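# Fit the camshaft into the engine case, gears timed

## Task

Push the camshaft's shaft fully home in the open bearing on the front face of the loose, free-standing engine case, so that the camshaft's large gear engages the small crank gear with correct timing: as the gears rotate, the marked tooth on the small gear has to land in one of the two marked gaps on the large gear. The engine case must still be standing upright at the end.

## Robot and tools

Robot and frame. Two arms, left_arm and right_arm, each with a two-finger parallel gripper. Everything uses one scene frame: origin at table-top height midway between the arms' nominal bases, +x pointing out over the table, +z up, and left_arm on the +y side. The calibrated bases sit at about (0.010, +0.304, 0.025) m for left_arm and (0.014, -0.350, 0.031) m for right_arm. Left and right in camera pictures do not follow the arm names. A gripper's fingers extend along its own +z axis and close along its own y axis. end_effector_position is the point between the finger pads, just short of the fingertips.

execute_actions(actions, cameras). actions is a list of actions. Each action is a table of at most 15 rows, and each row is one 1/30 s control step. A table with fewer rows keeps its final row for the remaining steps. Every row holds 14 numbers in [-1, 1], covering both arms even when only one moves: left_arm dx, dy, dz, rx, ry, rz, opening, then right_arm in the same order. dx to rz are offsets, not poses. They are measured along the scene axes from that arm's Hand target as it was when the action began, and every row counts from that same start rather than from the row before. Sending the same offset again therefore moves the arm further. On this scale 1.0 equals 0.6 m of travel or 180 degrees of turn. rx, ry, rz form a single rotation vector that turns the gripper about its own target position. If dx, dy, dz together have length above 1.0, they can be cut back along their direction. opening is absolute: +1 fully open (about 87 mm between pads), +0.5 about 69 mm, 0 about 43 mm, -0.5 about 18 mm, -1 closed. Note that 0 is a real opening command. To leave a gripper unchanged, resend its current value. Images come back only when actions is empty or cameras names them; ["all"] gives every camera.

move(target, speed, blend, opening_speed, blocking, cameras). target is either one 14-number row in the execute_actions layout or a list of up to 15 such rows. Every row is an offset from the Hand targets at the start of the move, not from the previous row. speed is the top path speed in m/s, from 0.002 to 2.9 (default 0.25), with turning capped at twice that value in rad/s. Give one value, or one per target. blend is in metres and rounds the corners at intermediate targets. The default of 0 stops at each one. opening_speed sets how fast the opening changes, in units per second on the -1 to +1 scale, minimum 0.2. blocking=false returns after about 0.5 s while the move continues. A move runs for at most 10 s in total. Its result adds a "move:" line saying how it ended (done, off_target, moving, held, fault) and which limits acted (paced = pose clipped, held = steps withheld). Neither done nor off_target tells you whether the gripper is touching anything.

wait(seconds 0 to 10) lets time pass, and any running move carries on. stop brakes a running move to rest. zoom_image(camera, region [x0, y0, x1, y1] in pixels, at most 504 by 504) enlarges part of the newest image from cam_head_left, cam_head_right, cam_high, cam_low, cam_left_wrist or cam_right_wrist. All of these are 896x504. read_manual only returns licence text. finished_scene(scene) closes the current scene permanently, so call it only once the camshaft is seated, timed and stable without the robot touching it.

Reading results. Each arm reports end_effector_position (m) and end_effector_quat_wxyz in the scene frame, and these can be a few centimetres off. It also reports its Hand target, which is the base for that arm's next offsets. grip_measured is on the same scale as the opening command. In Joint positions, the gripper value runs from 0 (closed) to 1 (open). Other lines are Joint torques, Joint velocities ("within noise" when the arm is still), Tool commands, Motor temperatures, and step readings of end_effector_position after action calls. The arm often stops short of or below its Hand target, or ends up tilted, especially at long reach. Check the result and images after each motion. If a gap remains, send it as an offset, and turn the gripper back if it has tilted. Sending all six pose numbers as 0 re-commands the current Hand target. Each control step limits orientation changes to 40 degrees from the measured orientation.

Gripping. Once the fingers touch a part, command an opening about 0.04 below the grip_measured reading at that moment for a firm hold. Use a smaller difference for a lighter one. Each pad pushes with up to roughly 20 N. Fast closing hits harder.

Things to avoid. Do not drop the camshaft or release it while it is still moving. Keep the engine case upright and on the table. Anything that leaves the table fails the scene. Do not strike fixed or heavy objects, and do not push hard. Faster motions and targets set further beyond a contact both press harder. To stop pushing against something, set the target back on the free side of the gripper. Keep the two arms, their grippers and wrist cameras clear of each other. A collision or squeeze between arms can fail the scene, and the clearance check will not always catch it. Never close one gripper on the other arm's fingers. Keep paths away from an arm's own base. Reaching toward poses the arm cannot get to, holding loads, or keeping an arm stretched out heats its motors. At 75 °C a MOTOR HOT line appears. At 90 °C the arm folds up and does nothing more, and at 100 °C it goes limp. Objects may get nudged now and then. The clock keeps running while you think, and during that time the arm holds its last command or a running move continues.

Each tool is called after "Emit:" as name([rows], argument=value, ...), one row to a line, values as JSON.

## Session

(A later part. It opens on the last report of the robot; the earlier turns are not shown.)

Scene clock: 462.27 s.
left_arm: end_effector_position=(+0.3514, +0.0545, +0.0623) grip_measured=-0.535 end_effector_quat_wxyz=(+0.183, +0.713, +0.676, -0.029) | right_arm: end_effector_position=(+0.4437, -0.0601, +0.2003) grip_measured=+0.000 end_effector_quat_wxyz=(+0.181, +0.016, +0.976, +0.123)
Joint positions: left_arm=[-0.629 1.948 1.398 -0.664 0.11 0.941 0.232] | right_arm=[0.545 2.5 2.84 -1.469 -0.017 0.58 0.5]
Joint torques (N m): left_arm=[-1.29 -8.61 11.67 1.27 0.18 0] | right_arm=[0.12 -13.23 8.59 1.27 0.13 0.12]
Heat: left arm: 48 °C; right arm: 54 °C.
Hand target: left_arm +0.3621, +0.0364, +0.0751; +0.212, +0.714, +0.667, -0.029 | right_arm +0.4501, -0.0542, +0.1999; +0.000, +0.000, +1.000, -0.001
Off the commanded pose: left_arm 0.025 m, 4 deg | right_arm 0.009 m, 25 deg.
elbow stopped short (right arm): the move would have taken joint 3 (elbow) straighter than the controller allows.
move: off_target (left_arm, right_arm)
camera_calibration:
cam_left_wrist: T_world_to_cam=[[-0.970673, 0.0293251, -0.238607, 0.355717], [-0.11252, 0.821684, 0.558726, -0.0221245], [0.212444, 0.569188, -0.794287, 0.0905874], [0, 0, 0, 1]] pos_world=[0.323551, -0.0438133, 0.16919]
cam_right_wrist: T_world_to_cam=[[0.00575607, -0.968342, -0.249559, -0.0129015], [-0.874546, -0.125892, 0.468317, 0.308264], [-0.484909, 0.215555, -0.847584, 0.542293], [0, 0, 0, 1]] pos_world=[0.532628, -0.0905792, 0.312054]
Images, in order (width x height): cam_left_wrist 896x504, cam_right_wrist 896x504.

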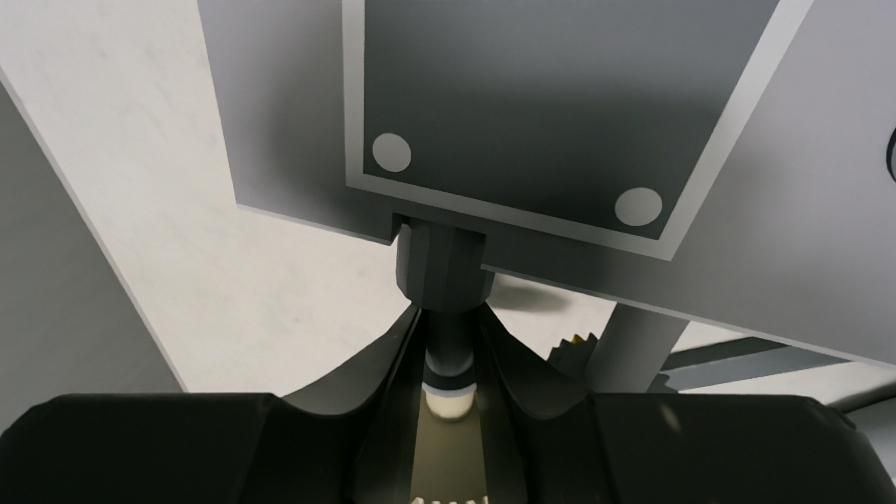

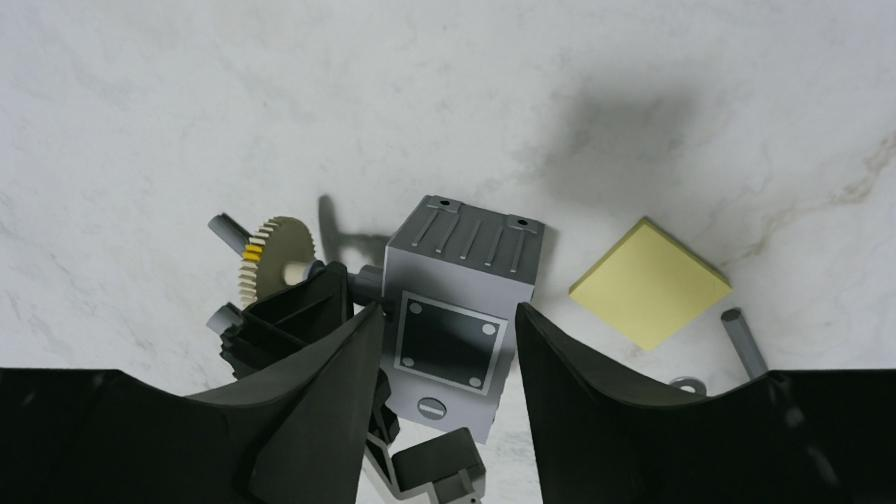

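Emit:
move([
  [0,0.025,0,0,0,0,-0.55,0,0,0,0,0,0,0],
  [0,0.025,0.006,-0.055,0.008,0,-0.55,0,0,0,0,0,0,0],
], speed=0.05, cameras=["cam_left_wrist","cam_right_wrist","cam_low"])

Emit:
zoom_image(camera="cam_right_wrist", region=[200, 200, 400, 340])

Emit:
zoom_image(camera="cam_low", region=[490, 190, 620, 290])

Scene clock: 479.07 s.
left_arm: end_effector_position=(+0.3527, +0.0582, +0.0580) grip_measured=-0.535 end_effector_quat_wxyz=(+0.224, +0.695, +0.677, -0.095) | right_arm: end_effector_position=(+0.4437, -0.0601, +0.2003) grip_measured=+0.000 end_effector_quat_wxyz=(+0.181, +0.016, +0.976, +0.123)
Joint positions: left_arm=[-0.551 1.906 1.304 -0.557 0.274 0.953 0.232] | right_arm=[0.545 2.5 2.84 -1.469 -0.017 0.58 0.5]
Joint torques (N m): left_arm=[0.95 -12.75 6.98 1.56 0.45 0.12] | right_arm=[0.09 -13.3 8.64 1.27 0.12 0.11]
Heat: left arm: 47 °C; right arm: 54 °C.
Hand target: left_arm +0.3622, +0.0513, +0.0789; +0.265, +0.692, +0.665, -0.095 | right_arm +0.4501, -0.0542, +0.1999; +0.000, +0.000, +1.000, -0.001
Off the commanded pose: left_arm 0.024 m, 5 deg | right_arm 0.009 m, 25 deg.
elbow stopped short (right arm): the move would have taken joint 3 (elbow) straighter than the controller allows.
move: off_target (left_arm, right_arm)
camera_calibration:
cam_left_wrist: T_world_to_cam=[[-0.979609, -0.00882199, -0.200719, 0.359063], [-0.0964149, 0.897127, 0.431123, -0.0252589], [0.176267, 0.441685, -0.879684, 0.109836], [0, 0, 0, 1]] pos_world=[0.329946, -0.0226848, 0.179581]
cam_right_wrist: T_world_to_cam=[[0.00575607, -0.968342, -0.249559, -0.0129015], [-0.874546, -0.125892, 0.468317, 0.308264], [-0.484909, 0.215555, -0.847584, 0.542293], [0, 0, 0, 1]] pos_world=[0.532628, -0.0905792, 0.312054]
Images, in order (width x height): cam_low 896x504, cam_left_wrist 896x504, cam_right_wrist 896x504.

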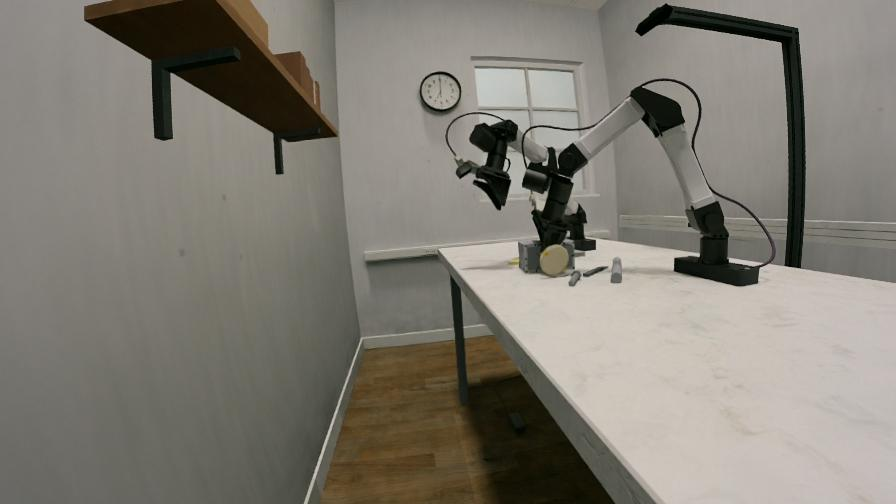

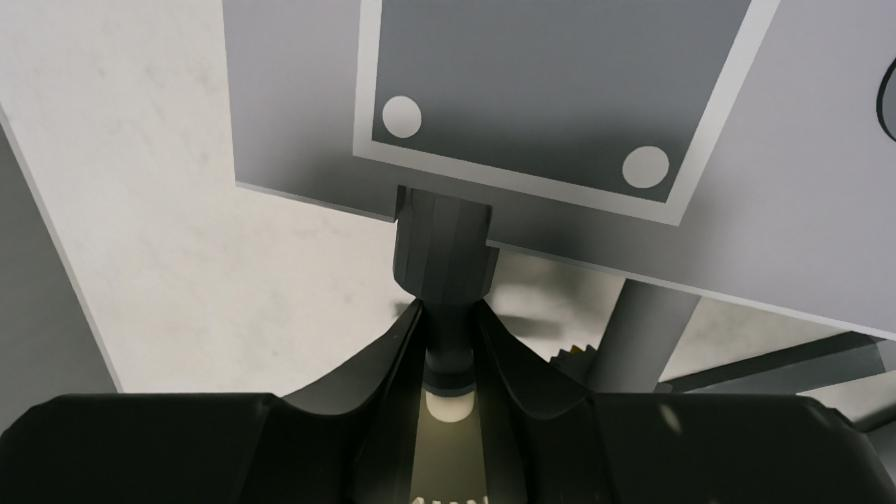

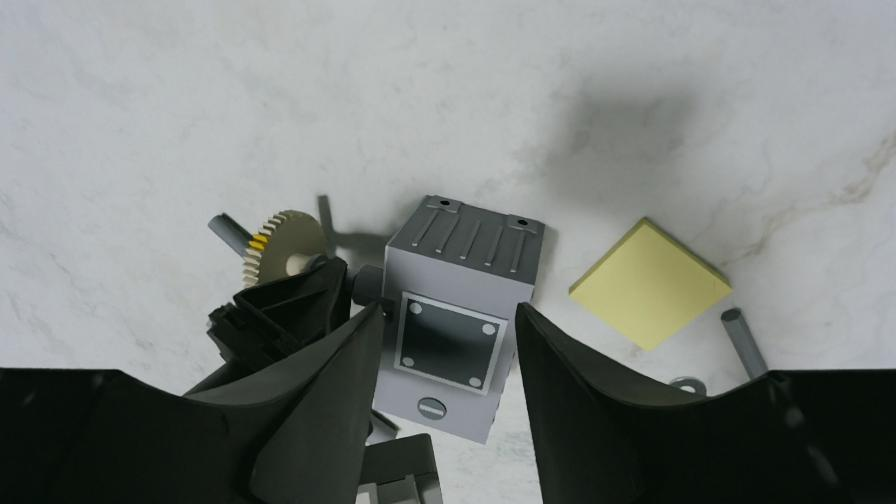

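Scaled by 2.520.

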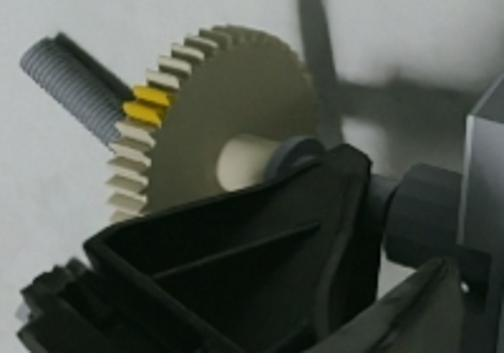

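Scaled by 3.877.

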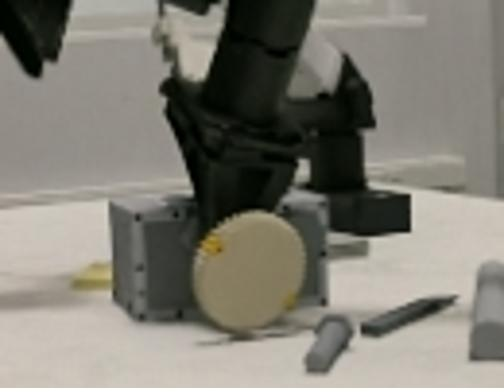

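Now raise to level, then push.

Emit:
move([
  [0.003,0.004,0.02,0,0,0,-0.55,0,0,0,0,0,0,0],
  [0.0025,-0.015,0.012,0,0,0,-0.9,0,0,0,0,0,0,0],
  [0.0025,-0.03,0.01,0,0,0,-0.9,0,0,0,0,0,0,0],
], speed=0.04, cameras=["cam_left_wrist","cam_right_wrist","cam_low"])

Emit:
zoom_image(camera="cam_right_wrist", region=[200, 200, 400, 340])

Emit:
zoom_image(camera="cam_low", region=[490, 190, 620, 290])

Scene clock: 487.13 s.
left_arm: end_effector_position=(+0.3498, +0.0547, +0.0646) grip_measured=-0.535 end_effector_quat_wxyz=(+0.226, +0.691, +0.680, -0.093) | right_arm: end_effector_position=(+0.4437, -0.0601, +0.2003) grip_measured=+0.000 end_effector_quat_wxyz=(+0.181, +0.016, +0.976, +0.123)
Joint positions: left_arm=[-0.565 1.891 1.31 -0.568 0.264 0.93 0.232] | right_arm=[0.545 2.5 2.84 -1.469 -0.017 0.58 0.5]
Joint torques (N m): left_arm=[-1.24 -9.07 12.15 1.44 0.36 0] | right_arm=[0.09 -13.2 8.66 1.27 0.12 0.11]
Heat: left arm: 47 °C; right arm: 54 °C.
Hand target: left_arm +0.3637, +0.0334, +0.0847; +0.265, +0.692, +0.665, -0.095 | right_arm +0.4501, -0.0542, +0.1999; +0.000, +0.000, +1.000, -0.001
Off the commanded pose: left_arm 0.033 m, 5 deg | right_arm 0.009 m, 25 deg.
elbow stopped short (right arm): the move would have taken joint 3 (elbow) straighter than the controller allows.
move: off_target (left_arm, right_arm); target 2's new opening was sent with left_arm's hand 0.031 m and 5 deg from that target
camera_calibration:
cam_left_wrist: T_world_to_cam=[[-0.978814, -0.0198205, -0.20379, 0.358061], [-0.107462, 0.896932, 0.428911, -0.0211311], [0.174284, 0.441724, -0.88006, 0.118462], [0, 0, 0, 1]] pos_world=[0.327558, -0.0262772, 0.186286]
cam_right_wrist: T_world_to_cam=[[0.00575607, -0.968342, -0.249559, -0.0129015], [-0.874546, -0.125892, 0.468317, 0.308264], [-0.484909, 0.215555, -0.847584, 0.542293], [0, 0, 0, 1]] pos_world=[0.532628, -0.0905792, 0.312054]
Images, in order (width x height): cam_low 896x504, cam_left_wrist 896x504, cam_right_wrist 896x504.

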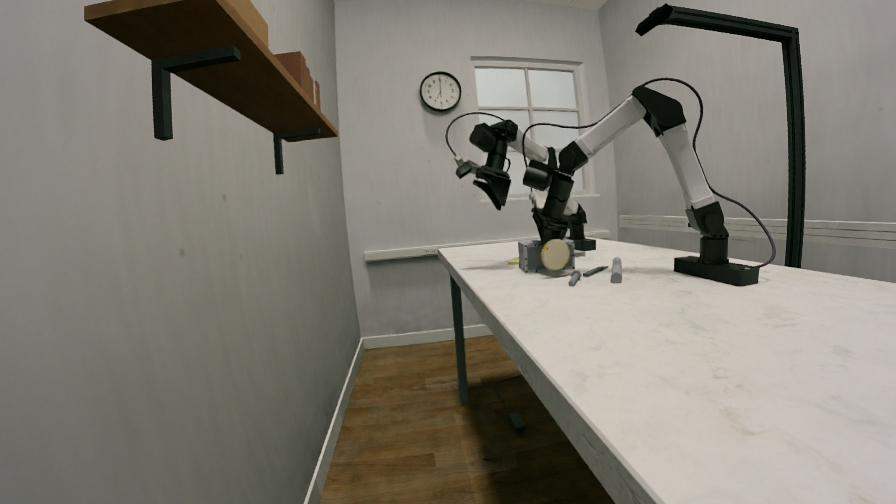

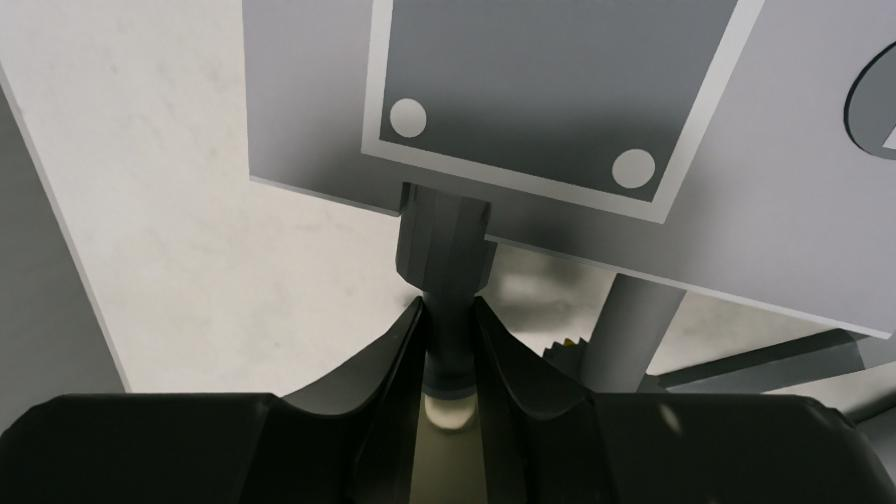

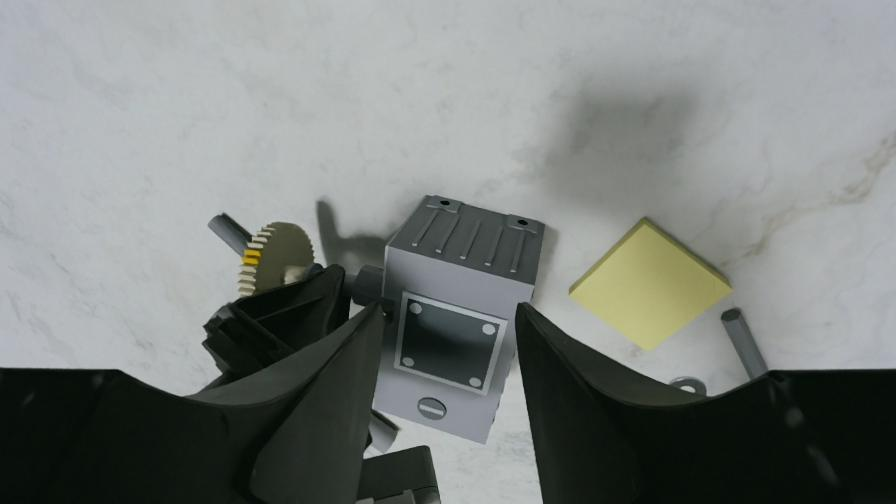

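Scaled by 2.520.

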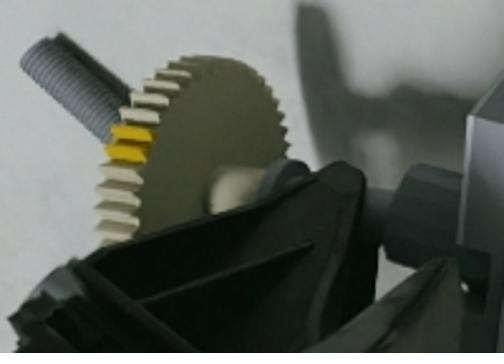

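Scaled by 3.877.

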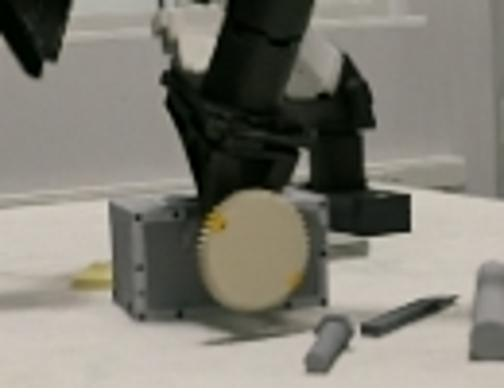

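Emit:
move([
  [0.015,0.02,0.0,0,0,0,-0.9,0,0,0,0,0,0,0],
  [0.013,-0.01,-0.01,0,0,0,-0.9,0,0,0,0,0,0,0],
  [0.013,-0.01,0.006,0,0,0,-0.9,0,0,0,0,0,0,0],
  [0.013,-0.01,-0.012,0,0,0,-0.9,0,0,0,0,0,0,0],
], speed=0.04, cameras=["cam_left_wrist","cam_right_wrist"])

Emit:
zoom_image(camera="cam_right_wrist", region=[200, 200, 400, 340])

Scene clock: 494.97 s.
left_arm: end_effector_position=(+0.3511, +0.0533, +0.0638) grip_measured=-0.536 end_effector_quat_wxyz=(+0.211, +0.692, +0.684, -0.095) | right_arm: end_effector_position=(+0.4437, -0.0601, +0.2003) grip_measured=+0.000 end_effector_quat_wxyz=(+0.181, +0.016, +0.976, +0.123)
Joint positions: left_arm=[-0.566 1.922 1.359 -0.616 0.262 0.928 0.232] | right_arm=[0.545 2.5 2.84 -1.469 -0.017 0.58 0.5]
Joint torques (N m): left_arm=[-1.22 -8.46 10.44 1.99 0.4 0] | right_arm=[-0.01 -13.2 8.62 1.27 0.13 0.12]
Motor temperatures (°C): left_arm=[20 46 45 29 22 22 24] | right_arm=[22 55 35 27 19 22 19]
Heat: left arm: 46 °C; right arm: 55 °C.
Hand target: left_arm +0.3714, +0.0273, +0.0776; +0.265, +0.692, +0.665, -0.095 | right_arm +0.4501, -0.0542, +0.1999; +0.000, +0.000, +1.000, -0.001
Off the commanded pose: left_arm 0.036 m, 7 deg | right_arm 0.009 m, 25 deg.
elbow stopped short (right arm): the move would have taken joint 3 (elbow) straighter than the controller allows.
move: off_target (left_arm, right_arm)
camera_calibration:
cam_left_wrist: T_world_to_cam=[[-0.983517, -0.0168924, -0.180027, 0.359163], [-0.0972168, 0.888881, 0.447706, -0.0238497], [0.15246, 0.457828, -0.875871, 0.124687], [0, 0, 0, 1]] pos_world=[0.331915, -0.0298184, 0.184546]
cam_right_wrist: T_world_to_cam=[[0.00575607, -0.968342, -0.249559, -0.0129015], [-0.874546, -0.125892, 0.468317, 0.308264], [-0.484909, 0.215555, -0.847584, 0.542293], [0, 0, 0, 1]] pos_world=[0.532628, -0.0905792, 0.312054]
Images, in order (width x height): cam_left_wrist 896x504, cam_right_wrist 896x504.

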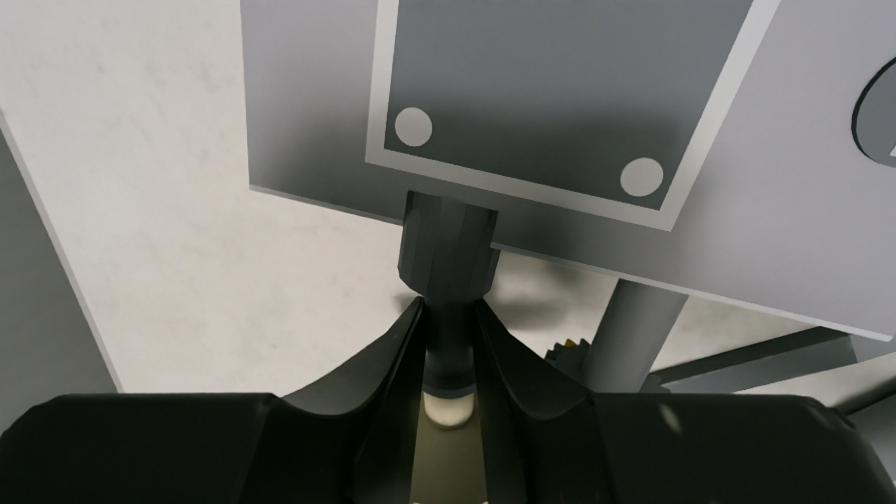

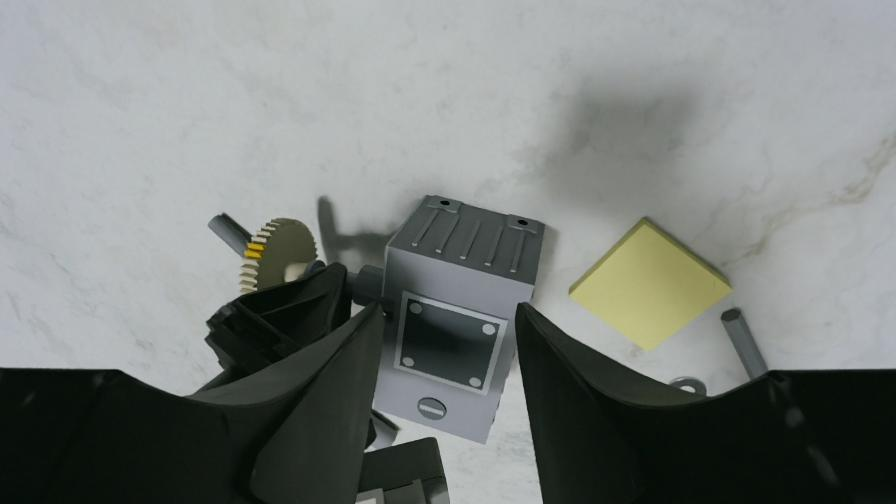

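Scaled by 2.520.

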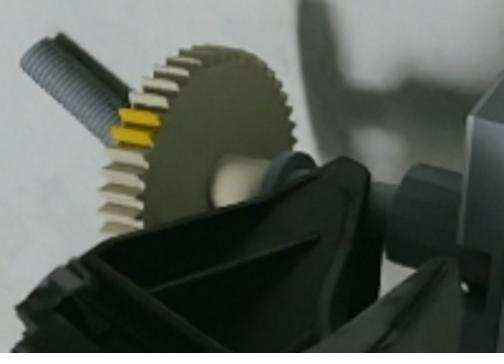

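Emit:
move([
  [0.0,0.0,-0.012,0,0,0,-0.9,0,0,0,0,0,0,0],
  [0.0,-0.01,-0.02,0,0,0,-0.9,0,0,0,0,0,0,0],
  [0,-0.01,0.0,0,0,0,-0.9,0,0,0,0,0,0,0],
  [0,-0.01,0.012,0,0,0,-0.9,0,0,0,0,0,0,0],
], speed=0.03, cameras=["cam_left_wrist","cam_right_wrist"])

Emit:
zoom_image(camera="cam_right_wrist", region=[200, 200, 400, 340])

Scene clock: 501.37 s.
left_arm: end_effector_position=(+0.3521, +0.0522, +0.0583) grip_measured=-0.536 end_effector_quat_wxyz=(+0.206, +0.691, +0.688, -0.089) | right_arm: end_effector_position=(+0.4437, -0.0601, +0.2003) grip_measured=+0.000 end_effector_quat_wxyz=(+0.181, +0.016, +0.976, +0.123)
Joint positions: left_arm=[-0.574 1.941 1.366 -0.611 0.245 0.919 0.232] | right_arm=[0.545 2.5 2.84 -1.469 -0.017 0.58 0.5]
Joint torques (N m): left_arm=[-1.68 -10.11 12.77 1.66 0.49 0] | right_arm=[0.06 -13.26 8.59 1.28 0.11 0.11]
Motor temperatures (°C): left_arm=[21 45 46 30 22 22 24] | right_arm=[22 55 35 27 19 22 19]
Heat: left arm: 46 °C; right arm: 55 °C.
Hand target: left_arm +0.3715, +0.0214, +0.0848; +0.265, +0.692, +0.665, -0.095 | right_arm +0.4501, -0.0542, +0.1999; +0.000, +0.000, +1.000, -0.001
Off the commanded pose: left_arm 0.045 m, 7 deg | right_arm 0.009 m, 25 deg.
elbow stopped short (right arm): the move would have taken joint 3 (elbow) straighter than the controller allows.
move: off_target (left_arm, right_arm)
camera_calibration:
cam_left_wrist: T_world_to_cam=[[-0.983552, -0.0213679, -0.179358, 0.359314], [-0.103415, 0.88074, 0.462172, -0.0186106], [0.148092, 0.473118, -0.868463, 0.120522], [0, 0, 0, 1]] pos_world=[0.333631, -0.0329522, 0.177716]
cam_right_wrist: T_world_to_cam=[[0.00575607, -0.968342, -0.249559, -0.0129015], [-0.874546, -0.125892, 0.468317, 0.308264], [-0.484909, 0.215555, -0.847584, 0.542293], [0, 0, 0, 1]] pos_world=[0.532628, -0.0905792, 0.312054]
Images, in order (width x height): cam_left_wrist 896x504, cam_right_wrist 896x504.

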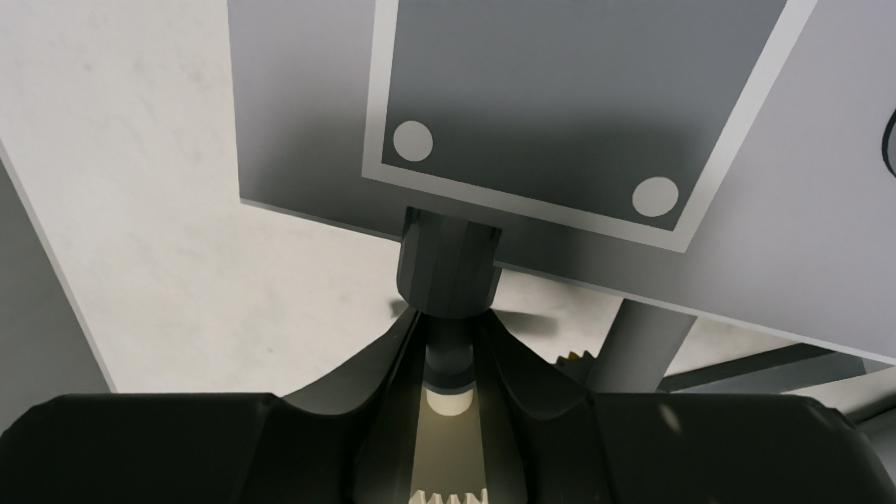

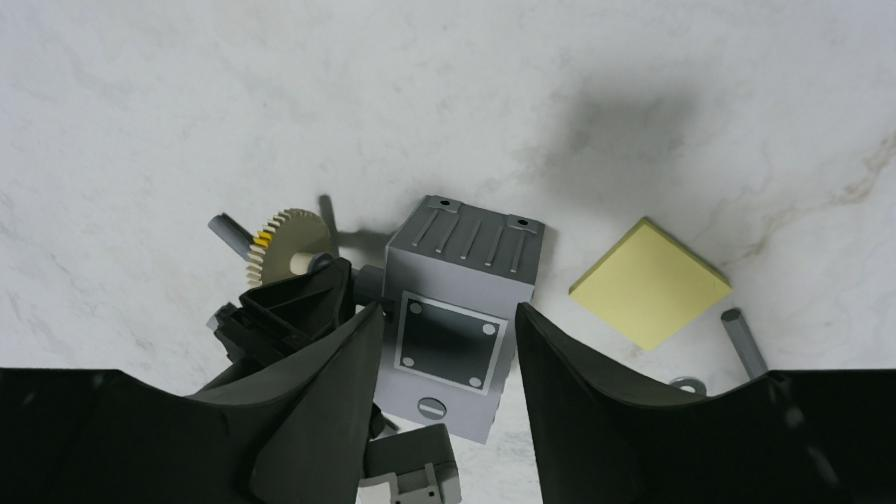

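Scaled by 2.520.

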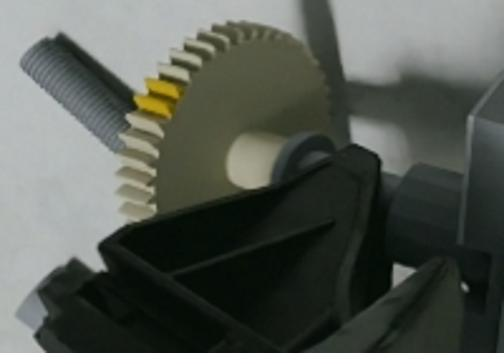

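Emit:
move([
  [0.0,0.008,0.008,0,0,0,-0.9,0,0,0,0,0,0,0],
  [0.0,0.008,0.016,0,0,0,-0.9,0,0,0,0,0,0,0],
  [0,0.004,0.022,0,0,0,-0.9,0,0,0,0,0,0,0],
], speed=0.02, cameras=["cam_left_wrist","cam_right_wrist"])

Emit:
zoom_image(camera="cam_right_wrist", region=[200, 200, 400, 340])

Scene clock: 507.70 s.
left_arm: end_effector_position=(+0.3506, +0.0523, +0.0643) grip_measured=-0.536 end_effector_quat_wxyz=(+0.199, +0.692, +0.688, -0.091) | right_arm: end_effector_position=(+0.4437, -0.0601, +0.2003) grip_measured=+0.000 end_effector_quat_wxyz=(+0.181, +0.016, +0.976, +0.123)
Joint positions: left_arm=[-0.576 1.941 1.395 -0.655 0.245 0.919 0.232] | right_arm=[0.545 2.5 2.84 -1.469 -0.017 0.58 0.5]
Joint torques (N m): left_arm=[-1.01 -11.69 12.72 1.56 0.52 0.05] | right_arm=[0.06 -13.18 8.62 1.24 0.12 0.12]
Motor temperatures (°C): left_arm=[21 44 47 30 22 22 24] | right_arm=[22 55 36 27 19 22 19]
Heat: left arm: 47 °C; right arm: 55 °C.
Hand target: left_arm +0.3714, +0.0238, +0.0979; +0.265, +0.692, +0.665, -0.095 | right_arm +0.4501, -0.0542, +0.1999; +0.000, +0.000, +1.000, -0.001
Off the commanded pose: left_arm 0.049 m, 8 deg | right_arm 0.009 m, 25 deg.
elbow stopped short (right arm): the move would have taken joint 3 (elbow) straighter than the controller allows.
move: off_target (left_arm, right_arm)
camera_calibration:
cam_left_wrist: T_world_to_cam=[[-0.985657, -0.0180432, -0.167792, 0.358782], [-0.0961694, 0.877084, 0.470611, -0.0243914], [0.138676, 0.479997, -0.86624, 0.128622], [0, 0, 0, 1]] pos_world=[0.333454, -0.0338711, 0.183097]
cam_right_wrist: T_world_to_cam=[[0.00575607, -0.968342, -0.249559, -0.0129015], [-0.874546, -0.125892, 0.468317, 0.308264], [-0.484909, 0.215555, -0.847584, 0.542293], [0, 0, 0, 1]] pos_world=[0.532628, -0.0905792, 0.312054]
Images, in order (width x height): cam_left_wrist 896x504, cam_right_wrist 896x504.

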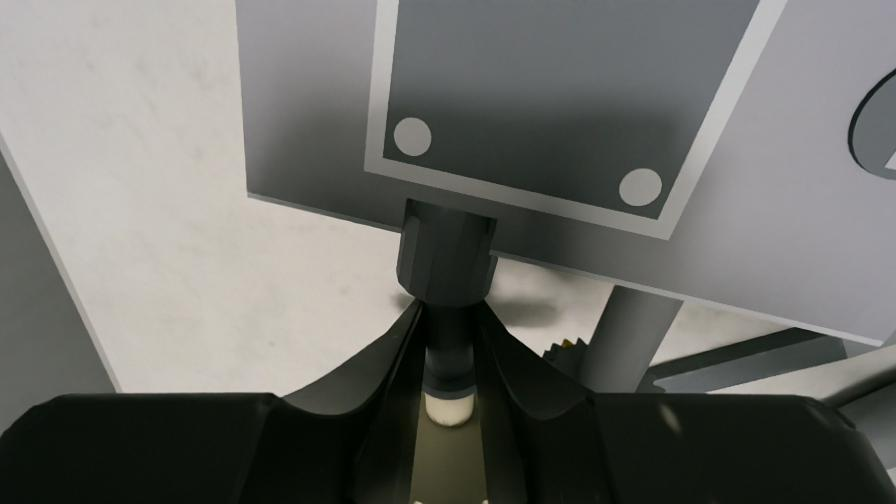

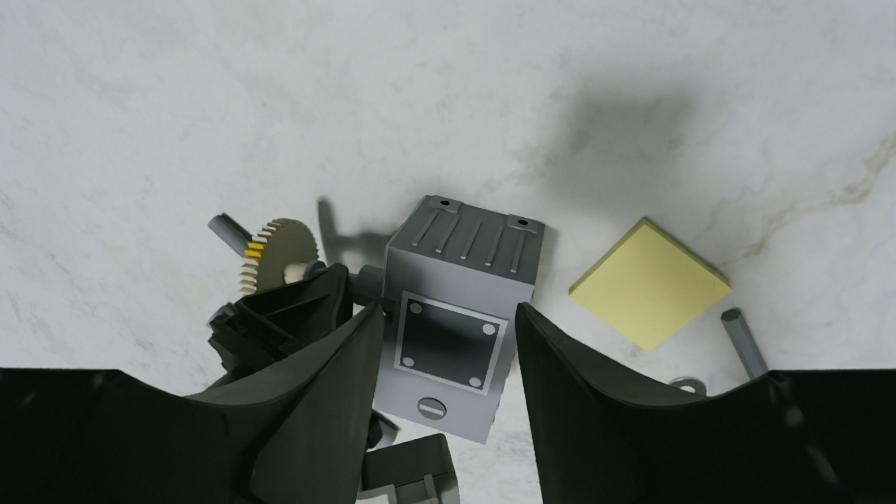

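Scaled by 2.520.

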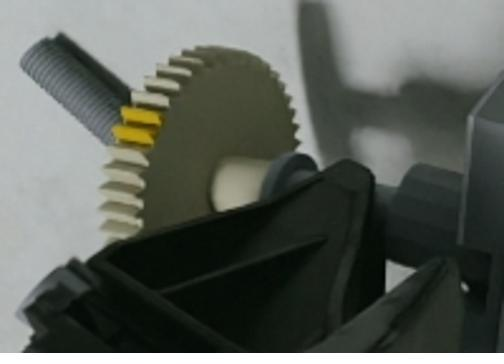

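Emit:
move([
  [0.0,0.0,0.01,0,0,0,-0.9,0,0,0,0,0,0,0],
  [-0.002,-0.02,0.014,0,0,0,-0.9,0,0,0,0,0,0,0],
], speed=0.02, cameras=["cam_left_wrist","cam_right_wrist","cam_low"])

Emit:
zoom_image(camera="cam_right_wrist", region=[200, 200, 400, 340])

Emit:
zoom_image(camera="cam_low", region=[490, 190, 620, 290])

Scene clock: 513.30 s.
left_arm: end_effector_position=(+0.3490, +0.0504, +0.0735) grip_measured=-0.537 end_effector_quat_wxyz=(+0.191, +0.690, +0.693, -0.084) | right_arm: end_effector_position=(+0.4437, -0.0601, +0.2003) grip_measured=+0.000 end_effector_quat_wxyz=(+0.181, +0.016, +0.976, +0.123)
Joint positions: left_arm=[-0.59 1.941 1.437 -0.708 0.223 0.902 0.232] | right_arm=[0.545 2.5 2.84 -1.469 -0.017 0.58 0.5]
Joint torques (N m): left_arm=[-2.22 -10.85 13.61 1.74 0.6 -0.02] | right_arm=[0.12 -13.18 8.64 1.27 0.13 0.12]
Motor temperatures (°C): left_arm=[21 44 47 31 22 22 24] | right_arm=[22 55 36 27 19 22 19]
Heat: left arm: 47 °C; right arm: 55 °C.
Hand target: left_arm +0.3702, +0.0117, +0.1063; +0.265, +0.692, +0.665, -0.095 | right_arm +0.4501, -0.0542, +0.1999; +0.000, +0.000, +1.000, -0.001
Off the commanded pose: left_arm 0.055 m, 9 deg | right_arm 0.009 m, 25 deg.
elbow stopped short (right arm): the move would have taken joint 3 (elbow) straighter than the controller allows.
move: off_target (left_arm, right_arm)
camera_calibration:
cam_left_wrist: T_world_to_cam=[[-0.986069, -0.02379, -0.164628, 0.358816], [-0.102479, 0.866464, 0.488608, -0.0258374], [0.13102, 0.498672, -0.856831, 0.138839], [0, 0, 0, 1]] pos_world=[0.332979, -0.0383117, 0.190657]
cam_right_wrist: T_world_to_cam=[[0.00575607, -0.968342, -0.249559, -0.0129015], [-0.874546, -0.125892, 0.468317, 0.308264], [-0.484909, 0.215555, -0.847584, 0.542293], [0, 0, 0, 1]] pos_world=[0.532628, -0.0905792, 0.312054]
Images, in order (width x height): cam_low 896x504, cam_left_wrist 896x504, cam_right_wrist 896x504.

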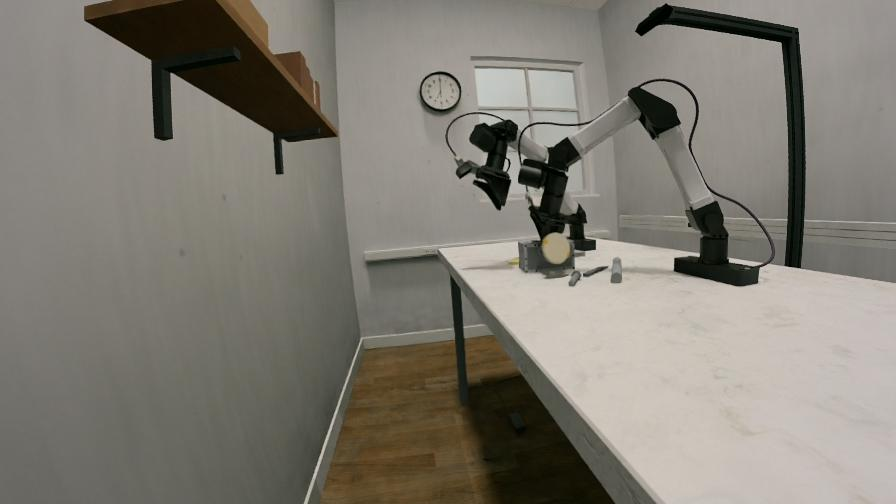

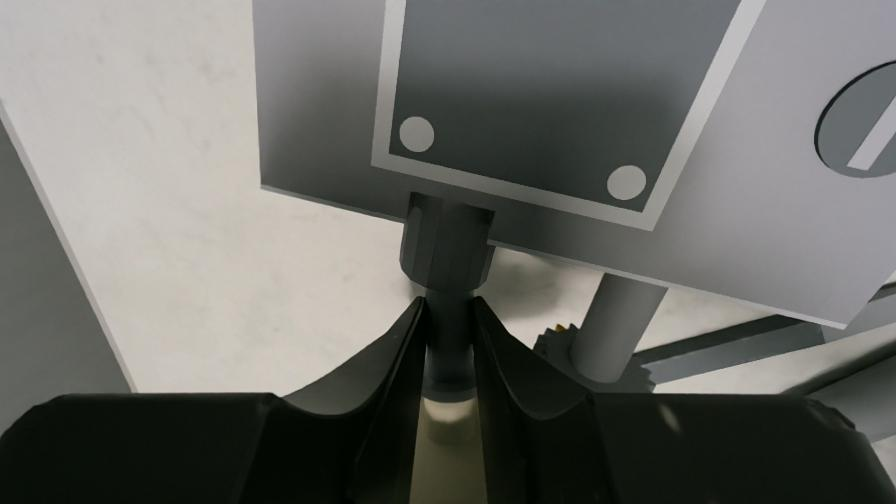

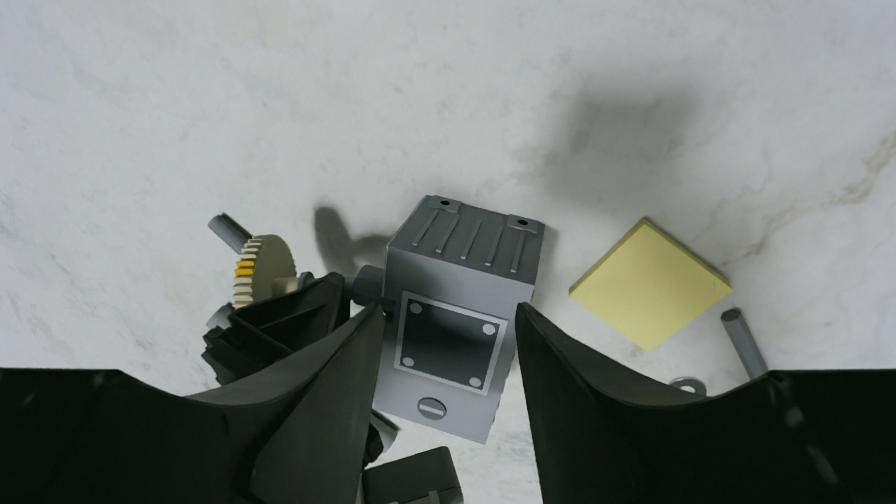

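Scaled by 2.520.

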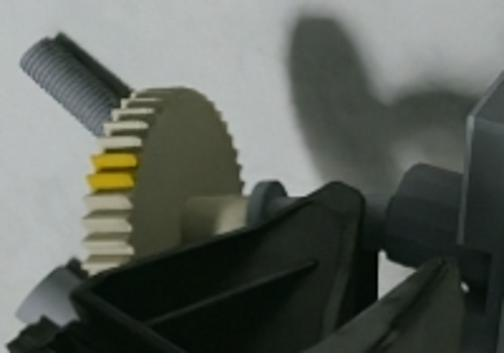

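Scaled by 3.877.

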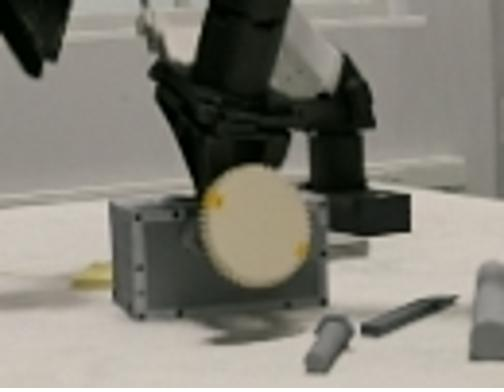

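Emit:
move([
  [0.0,0.02,-0.012,0,0,0,-0.9,0,0,0,0,0,0,0],
  [-0.001,-0.005,-0.016,0,0,0,-0.9,0,0,0,0,0,0,0],
  [-0.001,-0.01,-0.03,0,0,0,-0.9,0,0,0,0,0,0,0],
], speed=0.02, cameras=["cam_left_wrist","cam_right_wrist"])

Emit:
zoom_image(camera="cam_right_wrist", region=[200, 200, 400, 340])

Scene clock: 525.70 s.
left_arm: end_effector_position=(+0.3494, +0.0480, +0.0710) grip_measured=-0.538 end_effector_quat_wxyz=(+0.191, +0.689, +0.694, -0.078) | right_arm: end_effector_position=(+0.4437, -0.0601, +0.2003) grip_measured=+0.000 end_effector_quat_wxyz=(+0.181, +0.016, +0.976, +0.123)
Joint positions: left_arm=[-0.6 1.948 1.437 -0.697 0.207 0.891 0.231] | right_arm=[0.545 2.5 2.84 -1.469 -0.017 0.58 0.5]
Joint torques (N m): left_arm=[-2.47 -9.17 10.71 2.25 0.65 -0.03] | right_arm=[0.08 -13.22 8.66 1.26 0.12 0.11]
Motor temperatures (°C): left_arm=[21 44 51 31 22 22 24] | right_arm=[22 55 36 27 19 22 19]
Heat: left arm: 51 °C; right arm: 55 °C.
Hand target: left_arm +0.3697, +0.0059, +0.0884; +0.265, +0.692, +0.665, -0.095 | right_arm +0.4501, -0.0542, +0.1999; +0.000, +0.000, +1.000, -0.001
Off the commanded pose: left_arm 0.050 m, 9 deg | right_arm 0.009 m, 25 deg.
elbow stopped short (right arm): the move would have taken joint 3 (elbow) straighter than the controller allows.
move: off_target (left_arm, right_arm)
camera_calibration:
cam_left_wrist: T_world_to_cam=[[-0.984691, -0.0277943, -0.172077, 0.359033], [-0.110881, 0.861595, 0.495337, -0.0197778], [0.134493, 0.506834, -0.851487, 0.135839], [0, 0, 0, 1]] pos_world=[0.333074, -0.0418283, 0.187243]
cam_right_wrist: T_world_to_cam=[[0.00575607, -0.968342, -0.249559, -0.0129015], [-0.874546, -0.125892, 0.468317, 0.308264], [-0.484909, 0.215555, -0.847584, 0.542293], [0, 0, 0, 1]] pos_world=[0.532628, -0.0905792, 0.312054]
Images, in order (width x height): cam_left_wrist 896x504, cam_right_wrist 896x504.

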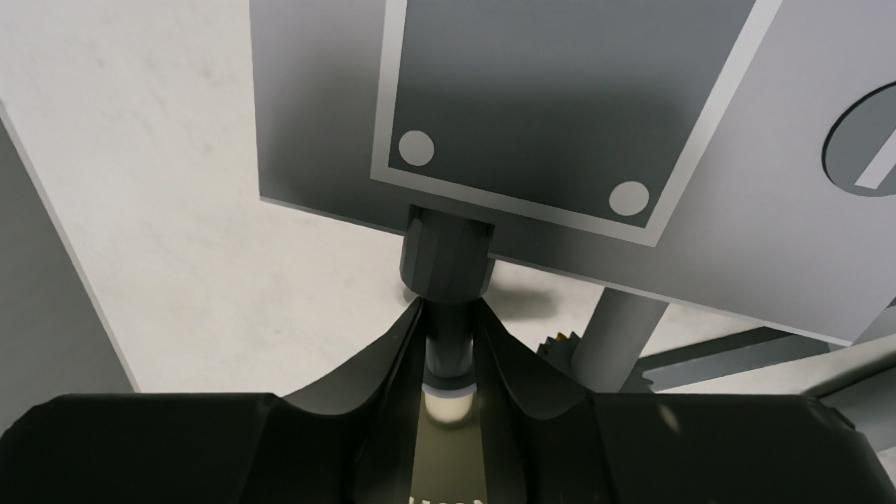

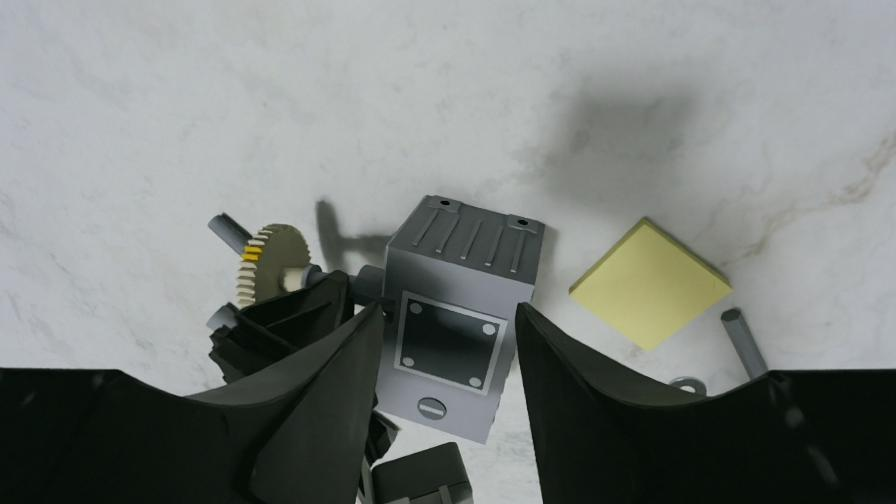

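Scaled by 2.520.

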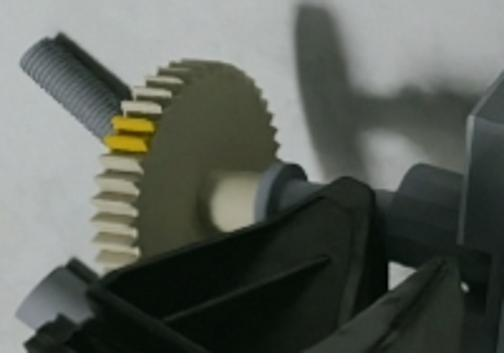

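Emit:
move([
  [-0.02,0.06,-0.012,0,0,0,-0.85,0,0,0,0,0,0,0],
  [-0.02,0.06,-0.012,0,0,0,-0.1,0,0,0,0,0,0,0],
  [-0.02,0.16,0.15,0,0,0,-0.1,0,0,0,0,0,0,0],
], speed=0.1, opening_speed=0.3, cameras=["cam_left_wrist","cam_right_wrist","cam_low"])

Emit:
zoom_image(camera="cam_right_wrist", region=[200, 160, 400, 340])

Emit:
zoom_image(camera="cam_low", region=[490, 190, 620, 290])

Scene clock: 546.50 s.
left_arm: end_effector_position=(+0.3551, +0.1050, +0.1609) grip_measured=-0.100 end_effector_quat_wxyz=(+0.245, +0.690, +0.674, -0.094) | right_arm: end_effector_position=(+0.4437, -0.0601, +0.2003) grip_measured=+0.000 end_effector_quat_wxyz=(+0.181, +0.016, +0.976, +0.123)
Joint positions: left_arm=[-0.43 1.728 1.486 -0.908 0.331 1.058 0.45] | right_arm=[0.545 2.5 2.84 -1.469 -0.017 0.58 0.5]
Joint torques (N m): left_arm=[0.58 -9.29 10.54 1.02 0.42 0.17] | right_arm=[0.1 -13.15 8.64 1.27 0.11 0.11]
Motor temperatures (°C): left_arm=[21 46 50 33 22 22 24] | right_arm=[22 56 36 27 19 22 19]
Heat: left arm: 50 °C; right arm: 56 °C.
Hand target: left_arm +0.3576, +0.1018, +0.1783; +0.265, +0.692, +0.665, -0.095 | right_arm +0.4501, -0.0542, +0.1999; +0.000, +0.000, +1.000, -0.001
Off the commanded pose: left_arm 0.018 m, 3 deg | right_arm 0.009 m, 25 deg.
elbow stopped short (right arm): the move would have taken joint 3 (elbow) straighter than the controller allows.
move: off_target (left_arm, right_arm); target 2's new opening was sent with left_arm's hand 0.021 m and 5 deg from that target
camera_calibration:
cam_left_wrist: T_world_to_cam=[[-0.973071, -0.021595, -0.229493, 0.386127], [-0.114612, 0.909137, 0.400418, -0.101127], [0.199994, 0.415937, -0.887129, 0.17476], [0, 0, 0, 1]] pos_world=[0.329188, 0.0275871, 0.284141]
cam_right_wrist: T_world_to_cam=[[0.00575607, -0.968342, -0.249559, -0.0129015], [-0.874546, -0.125892, 0.468317, 0.308264], [-0.484909, 0.215555, -0.847584, 0.542293], [0, 0, 0, 1]] pos_world=[0.532628, -0.0905792, 0.312054]
Images, in order (width x height): cam_low 896x504, cam_left_wrist 896x504, cam_right_wrist 896x504.

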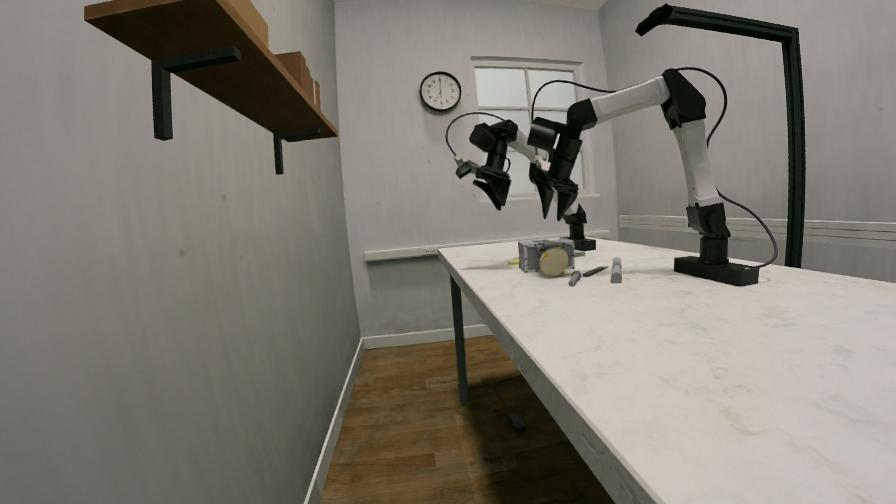

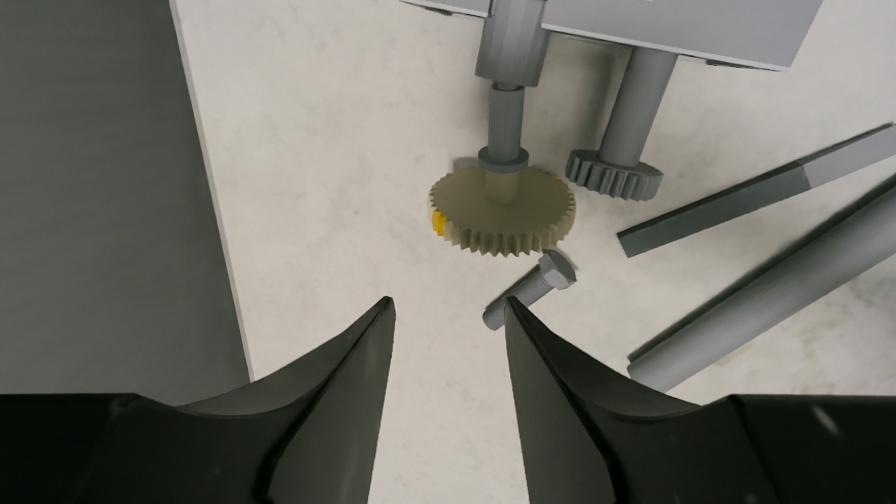

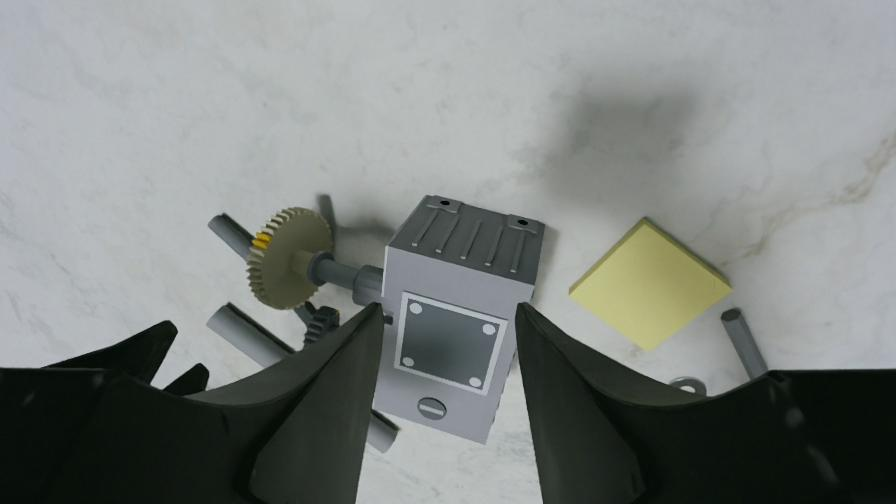

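Scaled by 2.520.

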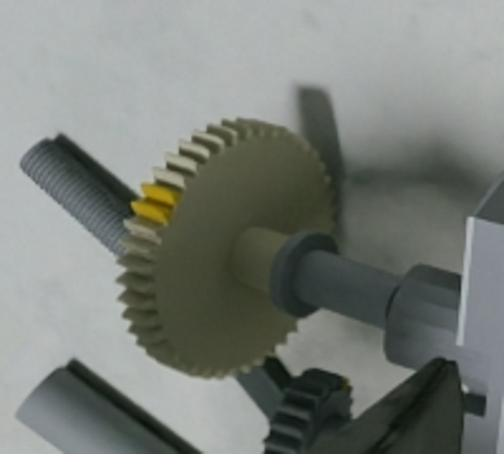

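Scaled by 3.877.

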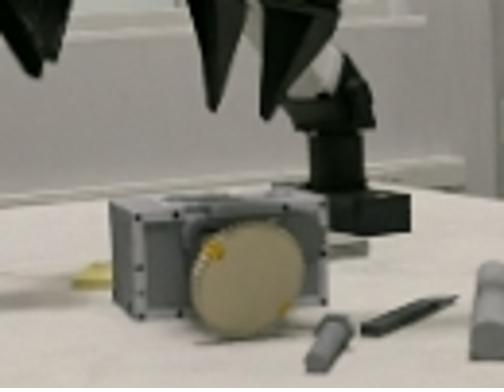

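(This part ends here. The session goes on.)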